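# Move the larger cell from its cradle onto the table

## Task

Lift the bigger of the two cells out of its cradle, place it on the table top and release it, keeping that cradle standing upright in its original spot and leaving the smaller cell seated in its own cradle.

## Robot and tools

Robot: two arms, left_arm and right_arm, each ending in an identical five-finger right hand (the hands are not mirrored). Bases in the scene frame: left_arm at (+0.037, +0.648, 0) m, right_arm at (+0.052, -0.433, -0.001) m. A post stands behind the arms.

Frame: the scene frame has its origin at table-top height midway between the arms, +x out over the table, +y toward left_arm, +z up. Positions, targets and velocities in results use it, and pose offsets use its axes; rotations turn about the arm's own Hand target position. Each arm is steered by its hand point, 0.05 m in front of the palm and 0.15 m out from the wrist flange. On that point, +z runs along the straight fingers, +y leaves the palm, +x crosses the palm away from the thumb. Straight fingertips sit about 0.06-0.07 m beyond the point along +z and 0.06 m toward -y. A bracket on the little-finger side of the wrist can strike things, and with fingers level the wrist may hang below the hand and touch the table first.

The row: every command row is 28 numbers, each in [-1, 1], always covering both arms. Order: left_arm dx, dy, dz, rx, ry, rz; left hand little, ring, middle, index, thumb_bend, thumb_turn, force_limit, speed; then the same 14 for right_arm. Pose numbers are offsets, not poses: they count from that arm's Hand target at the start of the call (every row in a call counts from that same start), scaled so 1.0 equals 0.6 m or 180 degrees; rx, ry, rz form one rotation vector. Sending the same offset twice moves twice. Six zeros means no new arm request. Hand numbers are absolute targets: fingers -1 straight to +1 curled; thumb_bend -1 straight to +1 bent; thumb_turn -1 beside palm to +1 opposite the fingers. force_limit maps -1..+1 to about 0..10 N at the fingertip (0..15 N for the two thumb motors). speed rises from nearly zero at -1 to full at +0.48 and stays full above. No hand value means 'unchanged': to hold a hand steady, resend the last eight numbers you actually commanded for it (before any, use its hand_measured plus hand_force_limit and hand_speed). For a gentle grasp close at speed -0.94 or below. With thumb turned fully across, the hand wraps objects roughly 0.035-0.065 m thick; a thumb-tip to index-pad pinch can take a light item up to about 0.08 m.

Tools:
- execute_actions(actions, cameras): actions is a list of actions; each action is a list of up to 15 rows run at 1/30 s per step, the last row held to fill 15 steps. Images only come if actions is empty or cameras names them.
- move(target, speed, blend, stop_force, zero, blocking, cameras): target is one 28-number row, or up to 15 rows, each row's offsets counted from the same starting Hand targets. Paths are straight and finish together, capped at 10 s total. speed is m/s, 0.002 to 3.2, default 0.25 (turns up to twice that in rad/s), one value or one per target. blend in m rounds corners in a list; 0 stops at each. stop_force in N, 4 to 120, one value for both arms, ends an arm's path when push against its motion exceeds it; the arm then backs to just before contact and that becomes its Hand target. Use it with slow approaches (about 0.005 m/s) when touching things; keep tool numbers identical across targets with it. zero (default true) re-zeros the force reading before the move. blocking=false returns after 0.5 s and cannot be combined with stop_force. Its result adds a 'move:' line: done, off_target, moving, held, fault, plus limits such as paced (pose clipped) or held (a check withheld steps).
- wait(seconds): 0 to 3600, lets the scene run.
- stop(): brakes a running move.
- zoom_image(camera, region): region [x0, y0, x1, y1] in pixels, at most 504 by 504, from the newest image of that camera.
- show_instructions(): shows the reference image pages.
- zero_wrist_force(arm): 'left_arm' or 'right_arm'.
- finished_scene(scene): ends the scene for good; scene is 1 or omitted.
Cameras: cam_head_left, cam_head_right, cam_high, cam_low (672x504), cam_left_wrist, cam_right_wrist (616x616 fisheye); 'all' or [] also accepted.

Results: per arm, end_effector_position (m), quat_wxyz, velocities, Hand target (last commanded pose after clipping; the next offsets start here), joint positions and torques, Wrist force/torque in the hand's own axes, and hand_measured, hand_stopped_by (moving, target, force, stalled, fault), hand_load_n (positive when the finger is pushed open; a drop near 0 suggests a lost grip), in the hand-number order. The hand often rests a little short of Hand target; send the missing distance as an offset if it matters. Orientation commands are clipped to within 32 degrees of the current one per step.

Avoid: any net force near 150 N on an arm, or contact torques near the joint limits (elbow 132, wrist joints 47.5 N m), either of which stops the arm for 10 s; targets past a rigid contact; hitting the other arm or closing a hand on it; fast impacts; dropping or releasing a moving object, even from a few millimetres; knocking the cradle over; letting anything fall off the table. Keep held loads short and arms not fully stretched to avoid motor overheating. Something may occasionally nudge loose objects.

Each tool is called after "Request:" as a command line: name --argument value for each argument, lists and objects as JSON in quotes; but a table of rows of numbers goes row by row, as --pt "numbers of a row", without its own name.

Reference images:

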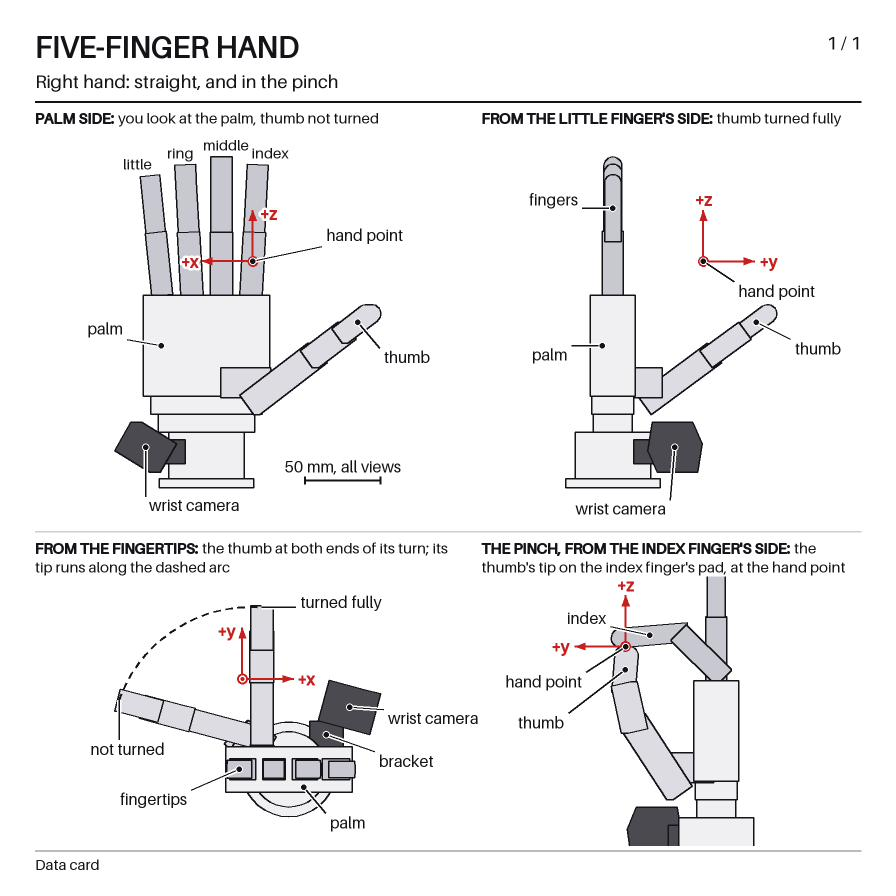

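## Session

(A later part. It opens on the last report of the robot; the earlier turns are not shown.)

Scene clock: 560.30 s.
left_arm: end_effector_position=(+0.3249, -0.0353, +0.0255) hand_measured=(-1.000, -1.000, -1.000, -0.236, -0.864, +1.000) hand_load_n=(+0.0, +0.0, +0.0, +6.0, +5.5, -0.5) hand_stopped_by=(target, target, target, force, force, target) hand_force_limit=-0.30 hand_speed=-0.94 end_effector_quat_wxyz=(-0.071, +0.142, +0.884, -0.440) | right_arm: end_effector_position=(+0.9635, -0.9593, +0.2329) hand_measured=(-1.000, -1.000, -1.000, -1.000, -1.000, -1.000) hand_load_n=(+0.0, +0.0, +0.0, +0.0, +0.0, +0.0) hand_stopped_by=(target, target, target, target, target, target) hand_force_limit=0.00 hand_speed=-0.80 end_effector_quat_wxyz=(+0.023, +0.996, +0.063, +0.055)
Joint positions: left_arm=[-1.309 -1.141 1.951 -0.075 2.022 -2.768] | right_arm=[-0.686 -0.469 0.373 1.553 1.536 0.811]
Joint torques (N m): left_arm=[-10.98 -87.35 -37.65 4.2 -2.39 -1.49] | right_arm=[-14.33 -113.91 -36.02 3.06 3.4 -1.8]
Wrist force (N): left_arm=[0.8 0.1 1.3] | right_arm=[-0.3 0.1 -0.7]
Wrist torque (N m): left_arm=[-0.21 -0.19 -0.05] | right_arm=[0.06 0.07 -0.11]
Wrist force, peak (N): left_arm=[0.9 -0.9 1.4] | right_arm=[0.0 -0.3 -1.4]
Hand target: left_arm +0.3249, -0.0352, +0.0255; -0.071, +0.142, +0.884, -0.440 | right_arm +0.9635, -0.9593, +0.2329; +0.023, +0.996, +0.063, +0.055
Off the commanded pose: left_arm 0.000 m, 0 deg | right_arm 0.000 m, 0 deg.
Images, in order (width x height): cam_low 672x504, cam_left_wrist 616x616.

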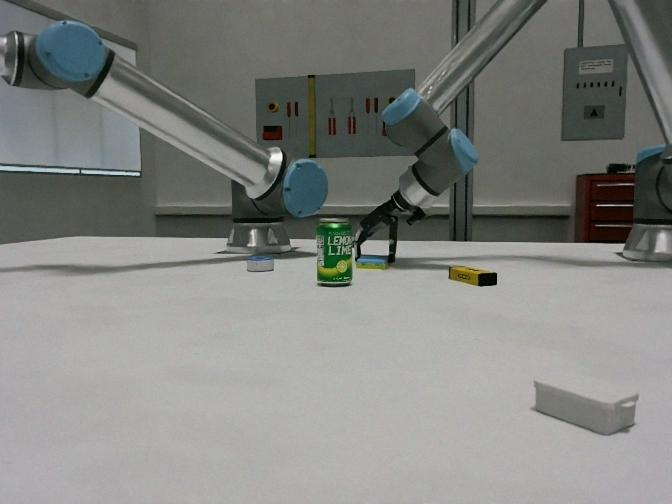

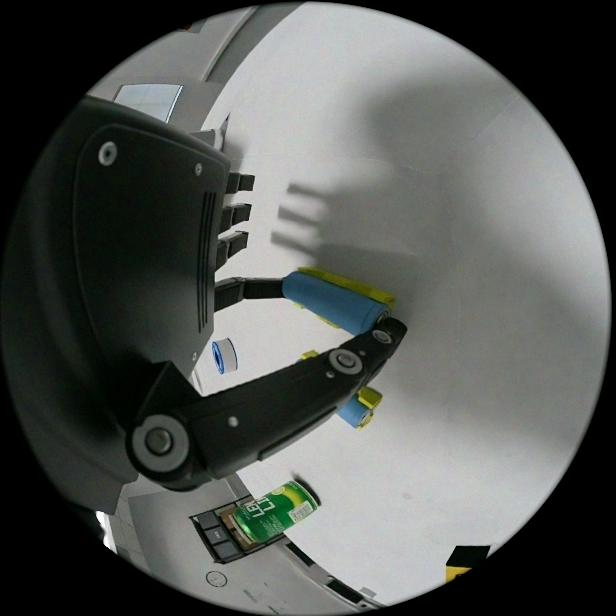

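Request:
move --target '[0, 0, 0.05, 0, 0, 0, -1, -1, -1, -0.22, -0.75, 1, -0.3, -0.94, 0, 0, 0, 0, 0, 0, -1, -1, -1, -1, -1, -1, 0, -0.8]' --speed 0.03 --cameras '["cam_left_wrist", "cam_low"]'

Request:
zoom_image --camera "cam_left_wrist" --region '[240, 220, 440, 420]'

Request:
zoom_image --camera "cam_low" --region '[345, 235, 405, 280]'

Scene clock: 565.47 s.
left_arm: end_effector_position=(+0.3249, -0.0353, +0.0558) hand_measured=(-1.000, -1.000, -1.000, -0.236, -0.864, +1.000) hand_load_n=(+0.0, +0.0, +0.0, +5.5, +5.5, -0.5) hand_stopped_by=(target, target, target, force, force, target) hand_force_limit=-0.30 hand_speed=-0.94 end_effector_quat_wxyz=(-0.071, +0.142, +0.884, -0.440) | right_arm: end_effector_position=(+0.9635, -0.9593, +0.2329) hand_measured=(-1.000, -1.000, -1.000, -1.000, -1.000, -1.000) hand_load_n=(+0.0, +0.0, +0.0, +0.0, +0.0, +0.0) hand_stopped_by=(target, target, target, target, target, target) hand_force_limit=0.00 hand_speed=-0.80 end_effector_quat_wxyz=(+0.023, +0.996, +0.063, +0.055)
Joint positions: left_arm=[-1.309 -1.179 1.936 -0.023 2.022 -2.768] | right_arm=[-0.686 -0.469 0.373 1.553 1.536 0.811]
Joint torques (N m): left_arm=[-10.98 -45.29 -26.59 -0.06 -2.77 -0.73] | right_arm=[-14.92 -116.44 -35.21 3.15 3.58 -1.92]
Wrist force (N): left_arm=[0.6 0.1 1.4] | right_arm=[-0.2 -0.3 -1.0]
Wrist torque (N m): left_arm=[-0.23 -0.16 -0.09] | right_arm=[0.03 0.08 -0.12]
Wrist force, peak (N): left_arm=[1.4 -0.2 1.7] | right_arm=[-0.3 0.1 -1.5]
Hand target: left_arm +0.3249, -0.0352, +0.0555; -0.071, +0.142, +0.884, -0.440 | right_arm +0.9635, -0.9593, +0.2329; +0.023, +0.996, +0.063, +0.055
Off the commanded pose: left_arm 0.000 m, 0 deg | right_arm 0.000 m, 0 deg.
move: done
Images, in order (width x height): cam_low 672x504, cam_left_wrist 616x616.

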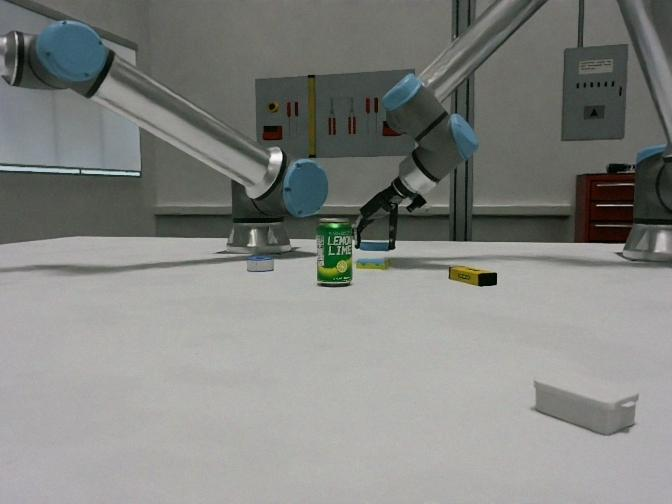

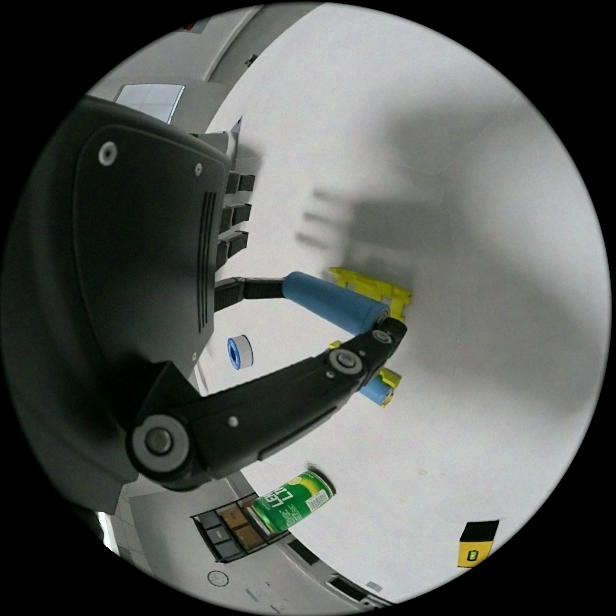

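Scaled by 2.520 from the camera's image (finer frame: 880x880).

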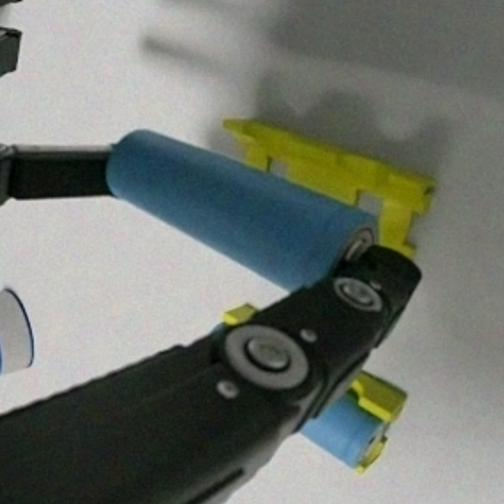

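Scaled by 8.400 from the camera's image (finer frame: 960x720).

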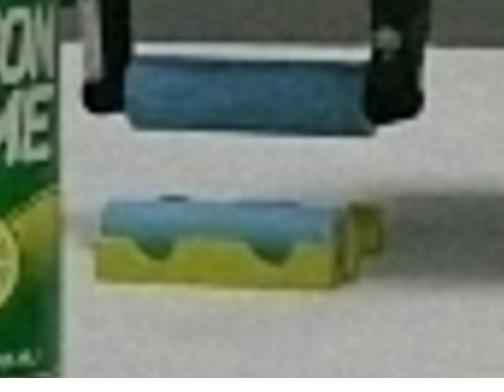

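Request:
move --pt "-0.1333 0 0 0 0 0 -1 -1 -1 -0.22 -0.75 1 -0.3 -0.94 0 0 0 0 0 0 -1 -1 -1 -1 -1 -1 0 -0.8" --pt "-0.1333 0 -0.0442 0 0 0 -1 -1 -1 -0.22 -0.75 1 -0.3 -0.94 0 0 0 0 0 0 -1 -1 -1 -1 -1 -1 0 -0.8" --speed '[0.08, 0.05]' --blend '[0.01, 0]' --cameras '["cam_left_wrist", "cam_low"]'

Request:
zoom_image --camera "cam_low" --region '[345, 235, 405, 280]'

Scene clock: 575.97 s.
left_arm: end_effector_position=(+0.2449, -0.0351, +0.0287) hand_measured=(-1.000, -1.000, -1.000, -0.236, -0.864, +1.000) hand_load_n=(+0.0, +0.0, +0.0, +5.5, +5.5, +0.0) hand_stopped_by=(target, target, target, force, force, target) hand_force_limit=-0.30 hand_speed=-0.94 end_effector_quat_wxyz=(-0.071, +0.142, +0.884, -0.439) | right_arm: end_effector_position=(+0.9635, -0.9593, +0.2329) hand_measured=(-1.000, -1.000, -1.000, -1.000, -1.000, -1.000) hand_load_n=(+0.0, -0.5, +0.0, +0.0, +0.0, +0.0) hand_stopped_by=(target, target, target, target, target, target) hand_force_limit=0.00 hand_speed=-0.80 end_effector_quat_wxyz=(+0.023, +0.996, +0.063, +0.055)
Joint positions: left_arm=[-1.453 -1.203 2.034 -0.135 1.914 -2.869] | right_arm=[-0.686 -0.469 0.373 1.553 1.536 0.811]
Joint torques (N m): left_arm=[13.68 -84.19 -37.41 4.2 4.96 2.31] | right_arm=[-15.17 -116.4 -34.28 3.14 3.54 -1.75]
Wrist force (N): left_arm=[0.6 0.1 0.9] | right_arm=[-0.4 -0.1 -1.2]
Wrist torque (N m): left_arm=[-0.16 -0.14 0.06] | right_arm=[0.06 0.11 -0.13]
Wrist force, peak (N): left_arm=[1.3 -0.6 2.0] | right_arm=[-0.3 -0.1 -1.4]
Hand target: left_arm +0.2449, -0.0352, +0.0290; -0.071, +0.142, +0.884, -0.440 | right_arm +0.9635, -0.9593, +0.2329; +0.023, +0.996, +0.063, +0.055
Off the commanded pose: left_arm 0.000 m, 0 deg | right_arm 0.000 m, 0 deg.
move: done
Images, in order (width x height): cam_low 672x504, cam_left_wrist 616x616.

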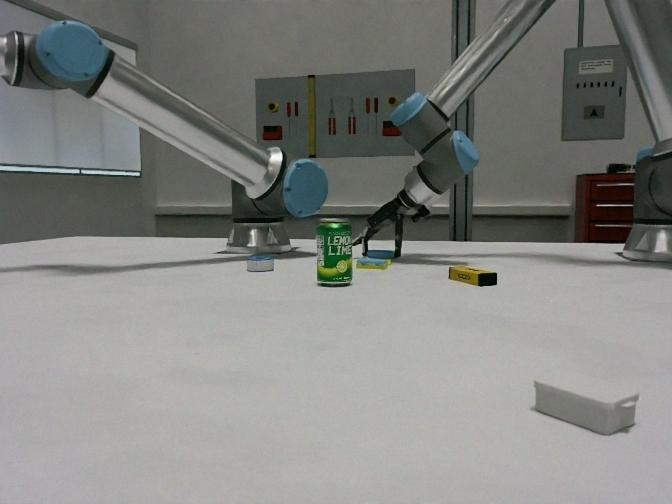

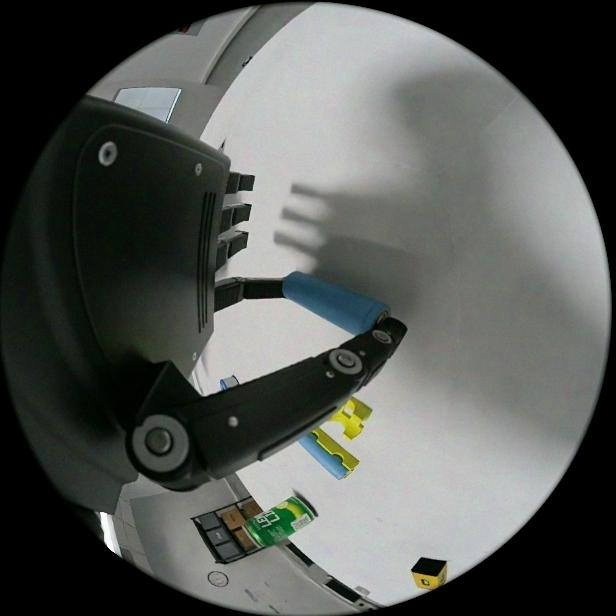

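Scaled by 8.400 from the camera's image (finer frame: 960x720).

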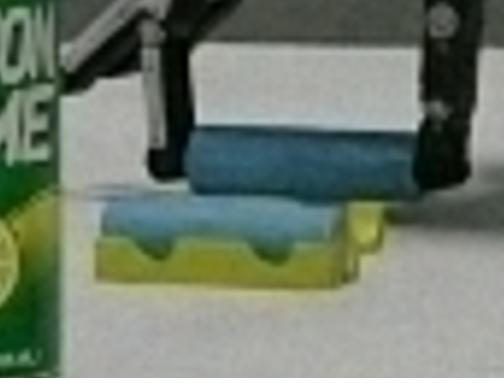

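Request:
move --target '[0, 0, -0.0233, 0, 0, 0, -1, -1, -1, -0.22, -0.75, 1, -0.3, -0.94, 0, 0, 0, 0, 0, 0, -1, -1, -1, -1, -1, -1, 0, -0.8]' --speed 0.005 --stop_force 4 --cameras '["cam_left_wrist", "cam_low"]'

Request:
zoom_image --camera "cam_low" --region '[345, 235, 405, 280]'

Request:
zoom_image --camera "cam_left_wrist" --region '[240, 220, 440, 420]'

Scene clock: 582.47 s.
left_arm: end_effector_position=(+0.2449, -0.0352, +0.0228) hand_measured=(-1.000, -1.000, -1.000, -0.236, -0.864, +1.000) hand_load_n=(-0.5, +0.0, -0.5, +5.5, +5.0, +0.0) hand_stopped_by=(target, target, target, force, force, target) hand_force_limit=-0.30 hand_speed=-0.94 end_effector_quat_wxyz=(-0.071, +0.142, +0.884, -0.440) | right_arm: end_effector_position=(+0.9635, -0.9593, +0.2329) hand_measured=(-1.000, -1.000, -1.000, -1.000, -1.000, -1.000) hand_load_n=(+0.0, +0.0, +0.0, +0.0, -0.5, +0.0) hand_stopped_by=(target, target, target, target, target, target) hand_force_limit=0.00 hand_speed=-0.80 end_effector_quat_wxyz=(+0.023, +0.996, +0.063, +0.055)
Joint positions: left_arm=[-1.453 -1.195 2.036 -0.146 1.914 -2.869] | right_arm=[-0.686 -0.469 0.373 1.553 1.536 0.811]
Joint torques (N m): left_arm=[11.41 -85.64 -35.13 3.58 4.75 1.67] | right_arm=[-14.67 -118.16 -33.37 3.05 3.42 -1.63]
Wrist force (N): left_arm=[0.8 -0.7 0.9] | right_arm=[0.0 -0.1 -1.3]
Wrist torque (N m): left_arm=[-0.27 -0.17 0.06] | right_arm=[0.08 0.04 -0.10]
Wrist force, peak (N): left_arm=[-0.3 -3.6 -1.6] | right_arm=[-0.3 -0.2 -1.4]
Hand target: left_arm +0.2449, -0.0353, +0.0228; -0.071, +0.142, +0.884, -0.440 (not the last commanded pose) | right_arm +0.9635, -0.9593, +0.2329; +0.023, +0.996, +0.063, +0.055
Off the commanded pose: left_arm 0.008 m, 0 deg | right_arm 0.000 m, 0 deg.
move: contact (left_arm)
Images, in order (width x height): cam_low 672x504, cam_left_wrist 616x616.

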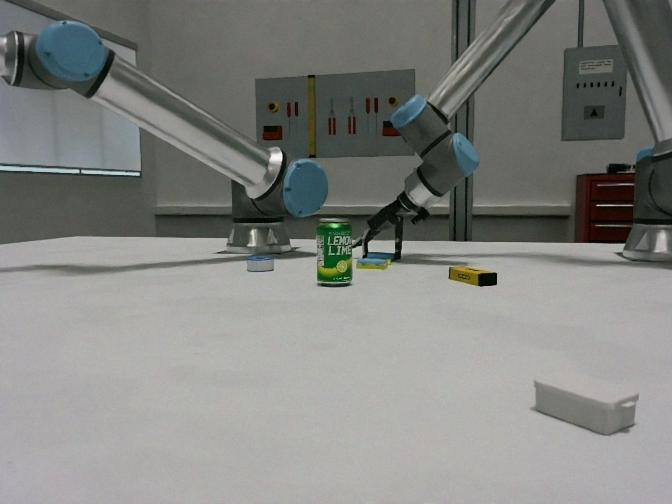

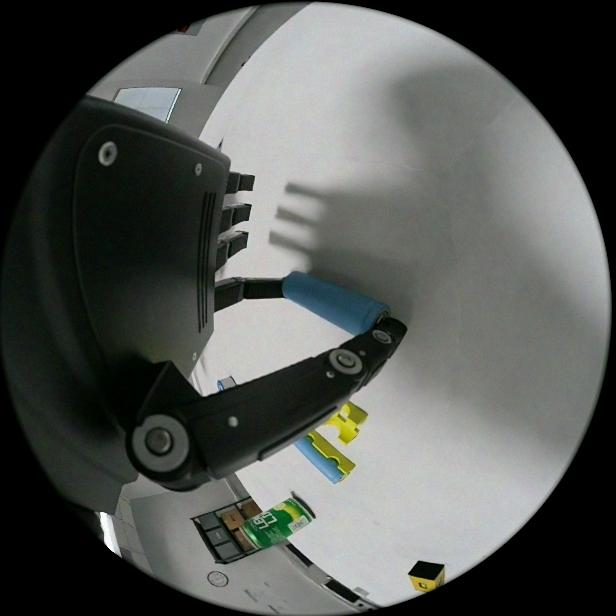

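Scaled by 8.400 from the camera's image (finer frame: 960x720).

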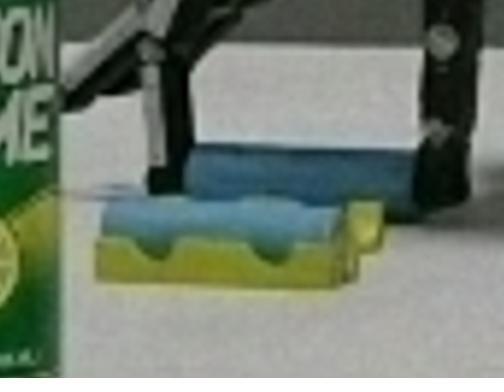

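Scaled by 2.520 from the camera's image (finer frame: 880x880).

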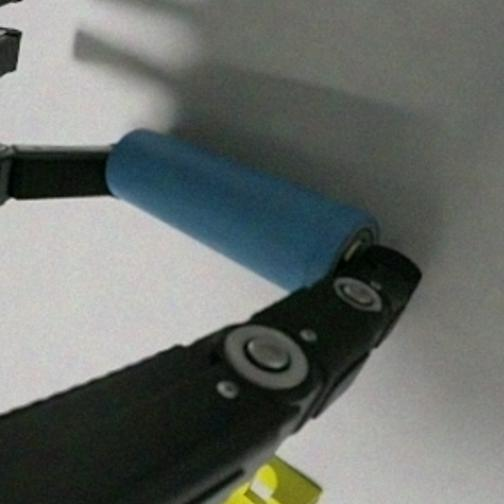

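Request:
execute_actions --actions '[[[0,0,0,0,0,0,-1,-1,-1,-0.5,-1,1,-0.3,-0.96,0,0,0,0,0,0,-1,-1,-1,-1,-1,-1,0,-0.8]],[[0,0,0,0,0,0,-1,-1,-1,-0.5,-1,1,-0.3,-0.85,0,0,0,0,0,0,-1,-1,-1,-1,-1,-1,0,-0.8]]]' --cameras '["cam_left_wrist", "cam_low"]'

Request:
zoom_image --camera "cam_left_wrist" --region '[240, 220, 440, 420]'

Request:
zoom_image --camera "cam_low" --region '[345, 235, 405, 280]'

Scene clock: 592.27 s.
left_arm: end_effector_position=(+0.2449, -0.0353, +0.0228) hand_measured=(-1.000, -1.000, -1.000, -0.500, -1.000, +1.000) hand_load_n=(+0.0, +0.0, +0.0, +0.0, +0.0, +0.0) hand_stopped_by=(target, target, target, target, target, target) hand_force_limit=-0.30 hand_speed=-0.85 end_effector_quat_wxyz=(-0.071, +0.142, +0.884, -0.440) | right_arm: end_effector_position=(+0.9635, -0.9593, +0.2329) hand_measured=(-1.000, -1.000, -1.000, -1.000, -1.000, -1.000) hand_load_n=(+0.0, +0.0, +0.0, +0.0, +0.0, +0.0) hand_stopped_by=(target, target, target, target, target, target) hand_force_limit=0.00 hand_speed=-0.80 end_effector_quat_wxyz=(+0.023, +0.996, +0.063, +0.055)
Joint positions: left_arm=[-1.453 -1.195 2.036 -0.146 1.914 -2.869] | right_arm=[-0.686 -0.469 0.373 1.553 1.536 0.811]
Joint torques (N m): left_arm=[9.61 -82.97 -35.38 1.61 4.61 1.36] | right_arm=[-13.18 -118 -31.68 3.16 3.53 -1.65]
Wrist force (N): left_arm=[0.4 -1.1 0.8] | right_arm=[0.0 -0.3 -1.2]
Wrist torque (N m): left_arm=[-0.29 -0.13 0.02] | right_arm=[0.04 0.05 -0.11]
Wrist force, peak (N): left_arm=[0.6 -0.2 1.8] | right_arm=[-0.3 0.0 -1.6]
Hand target: left_arm +0.2449, -0.0353, +0.0228; -0.071, +0.142, +0.884, -0.440 | right_arm +0.9635, -0.9593, +0.2329; +0.023, +0.996, +0.063, +0.055
Off the commanded pose: left_arm 0.000 m, 0 deg | right_arm 0.000 m, 0 deg.
Images, in order (width x height): cam_low 672x504, cam_left_wrist 616x616.

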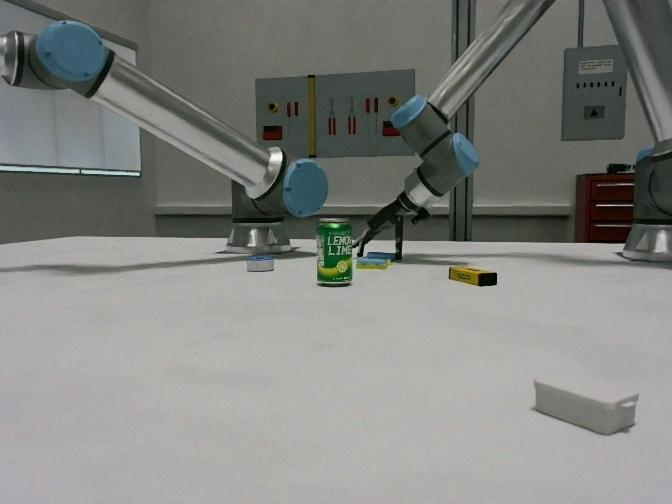

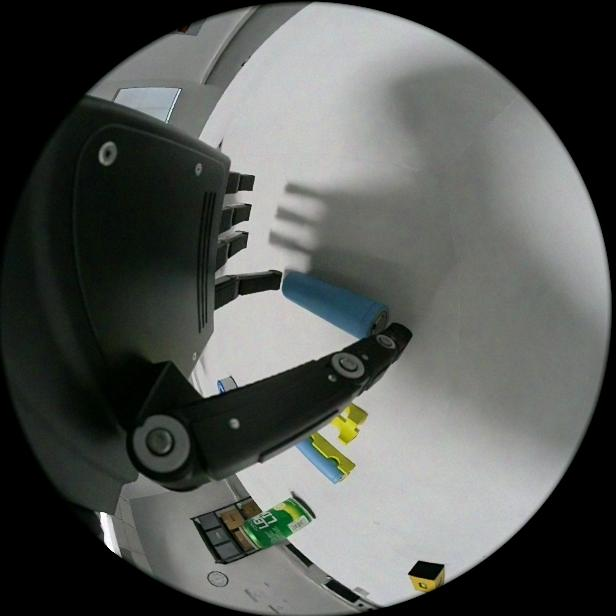

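Scaled by 2.520 from the camera's image (finer frame: 880x880).

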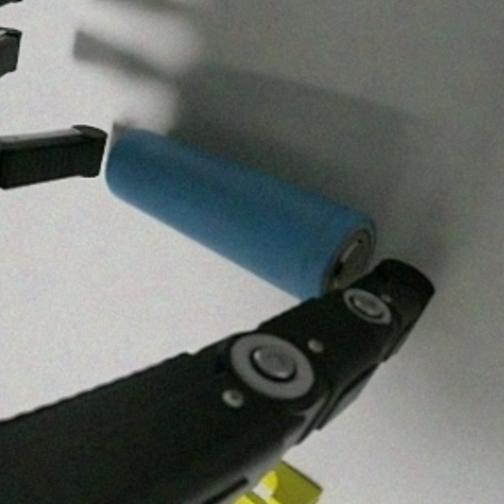

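Scaled by 8.400 from the camera's image (finer frame: 960x720).

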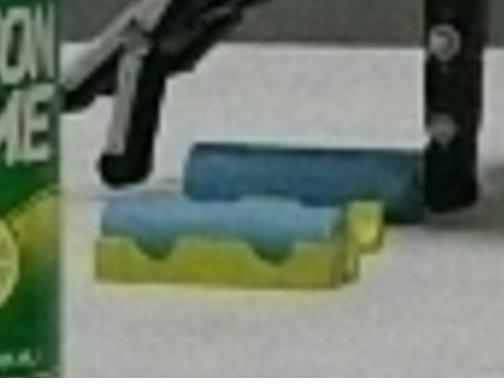

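Request:
move --pt "0.0005 0.0025 0.06 0 0 0 -1 -1 -1 -0.5 -1 1 -0.3 -0.85 0 0 0 0 0 0 -1 -1 -1 -1 -1 -1 0 -0.8" --pt "0.0005 0.0025 0.3 0 0 0 -1 -1 -1 -0.5 -1 1 -0.3 -0.85 0 0 0 0 0 0 -1 -1 -1 -1 -1 -1 0 -0.8" --speed '[0.06, 0.2]' --blend '[0.005, 0]' --cameras '["cam_left_wrist", "cam_low", "cam_high", "cam_head_left"]'

Request:
zoom_image --camera "cam_left_wrist" --region '[300, 220, 460, 380]'

Request:
zoom_image --camera "cam_low" --region '[345, 235, 405, 280]'

Scene clock: 599.47 s.
left_arm: end_effector_position=(+0.2452, -0.0337, +0.2028) hand_measured=(-1.000, -1.000, -1.000, -0.500, -1.000, +1.000) hand_load_n=(+0.0, +0.0, +0.0, +0.0, +0.0, +0.0) hand_stopped_by=(target, target, target, target, target, target) hand_force_limit=-0.30 hand_speed=-0.85 end_effector_quat_wxyz=(-0.071, +0.142, +0.884, -0.440) | right_arm: end_effector_position=(+0.9635, -0.9593, +0.2329) hand_measured=(-1.000, -1.000, -1.000, -1.000, -1.000, -1.000) hand_load_n=(+0.0, +0.0, +0.0, +0.0, +0.0, +0.0) hand_stopped_by=(target, target, target, target, target, target) hand_force_limit=0.00 hand_speed=-0.80 end_effector_quat_wxyz=(+0.023, +0.996, +0.063, +0.055)
Joint positions: left_arm=[-1.452 -1.397 1.908 0.184 1.915 -2.869] | right_arm=[-0.686 -0.469 0.373 1.553 1.536 0.811]
Joint torques (N m): left_arm=[-4.27 -51.47 -42.07 3.4 2.1 2.2] | right_arm=[-14.19 -119.59 -31.28 3.14 3.29 -1.74]
Wrist force (N): left_arm=[1.0 -0.8 1.1] | right_arm=[0.0 -0.3 -1.2]
Wrist torque (N m): left_arm=[-0.26 -0.18 -0.02] | right_arm=[0.04 0.04 -0.11]
Wrist force, peak (N): left_arm=[0.6 -3.2 -0.6] | right_arm=[-0.1 0.0 -1.5]
Hand target: left_arm +0.2452, -0.0338, +0.2028; -0.071, +0.142, +0.884, -0.440 | right_arm +0.9635, -0.9593, +0.2329; +0.023, +0.996, +0.063, +0.055
Off the commanded pose: left_arm 0.000 m, 0 deg | right_arm 0.000 m, 0 deg.
move: done
Images, in order (width x height): cam_head_left 672x504, cam_high 672x504, cam_low 672x504, cam_left_wrist 616x616.

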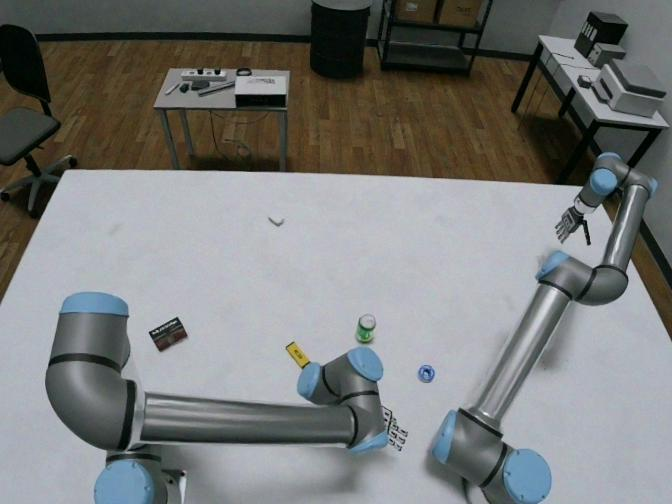

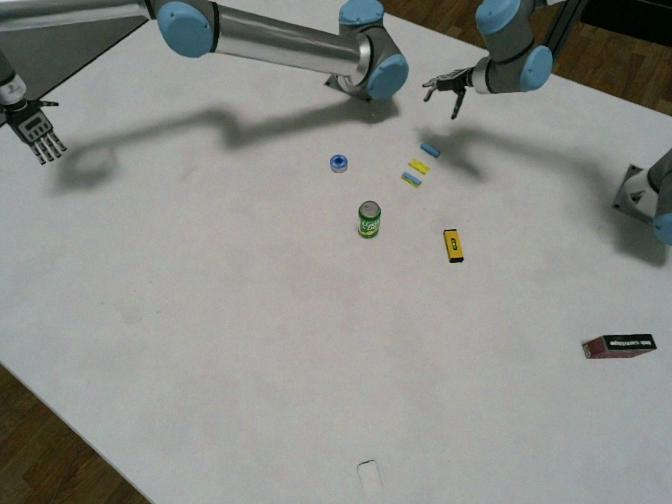

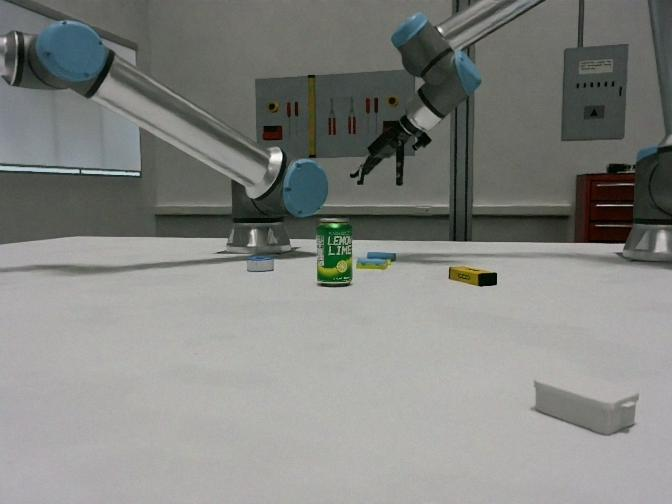

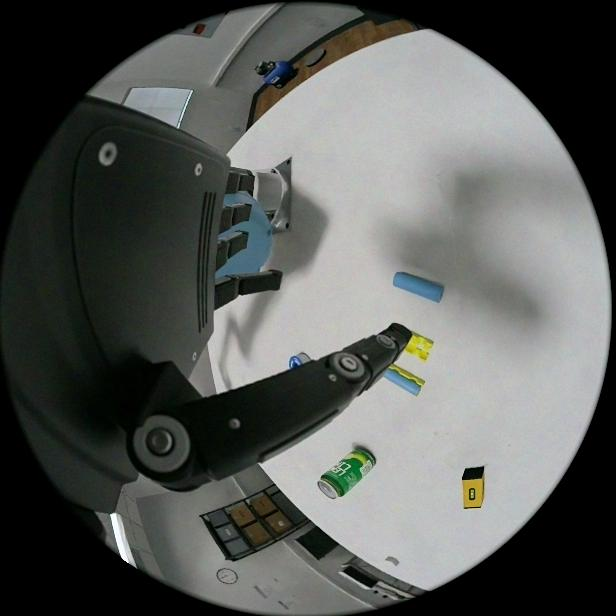

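Scaled by 3.150 from the camera's image (finer frame: 880x880).

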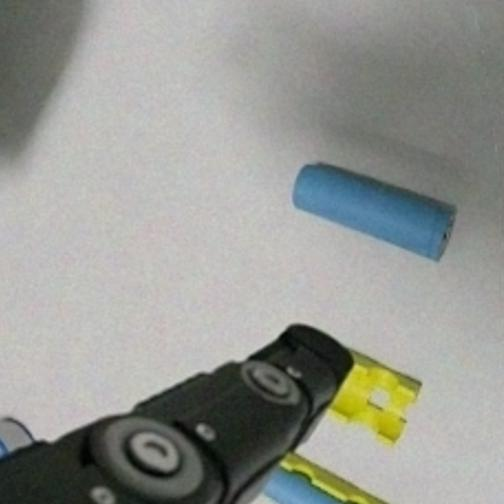

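Scaled by 8.400 from the camera's image (finer frame: 960x720).

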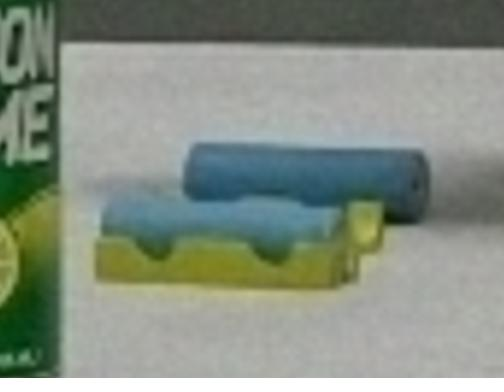

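Request:
finished_scene

The scene is finished: the task was done.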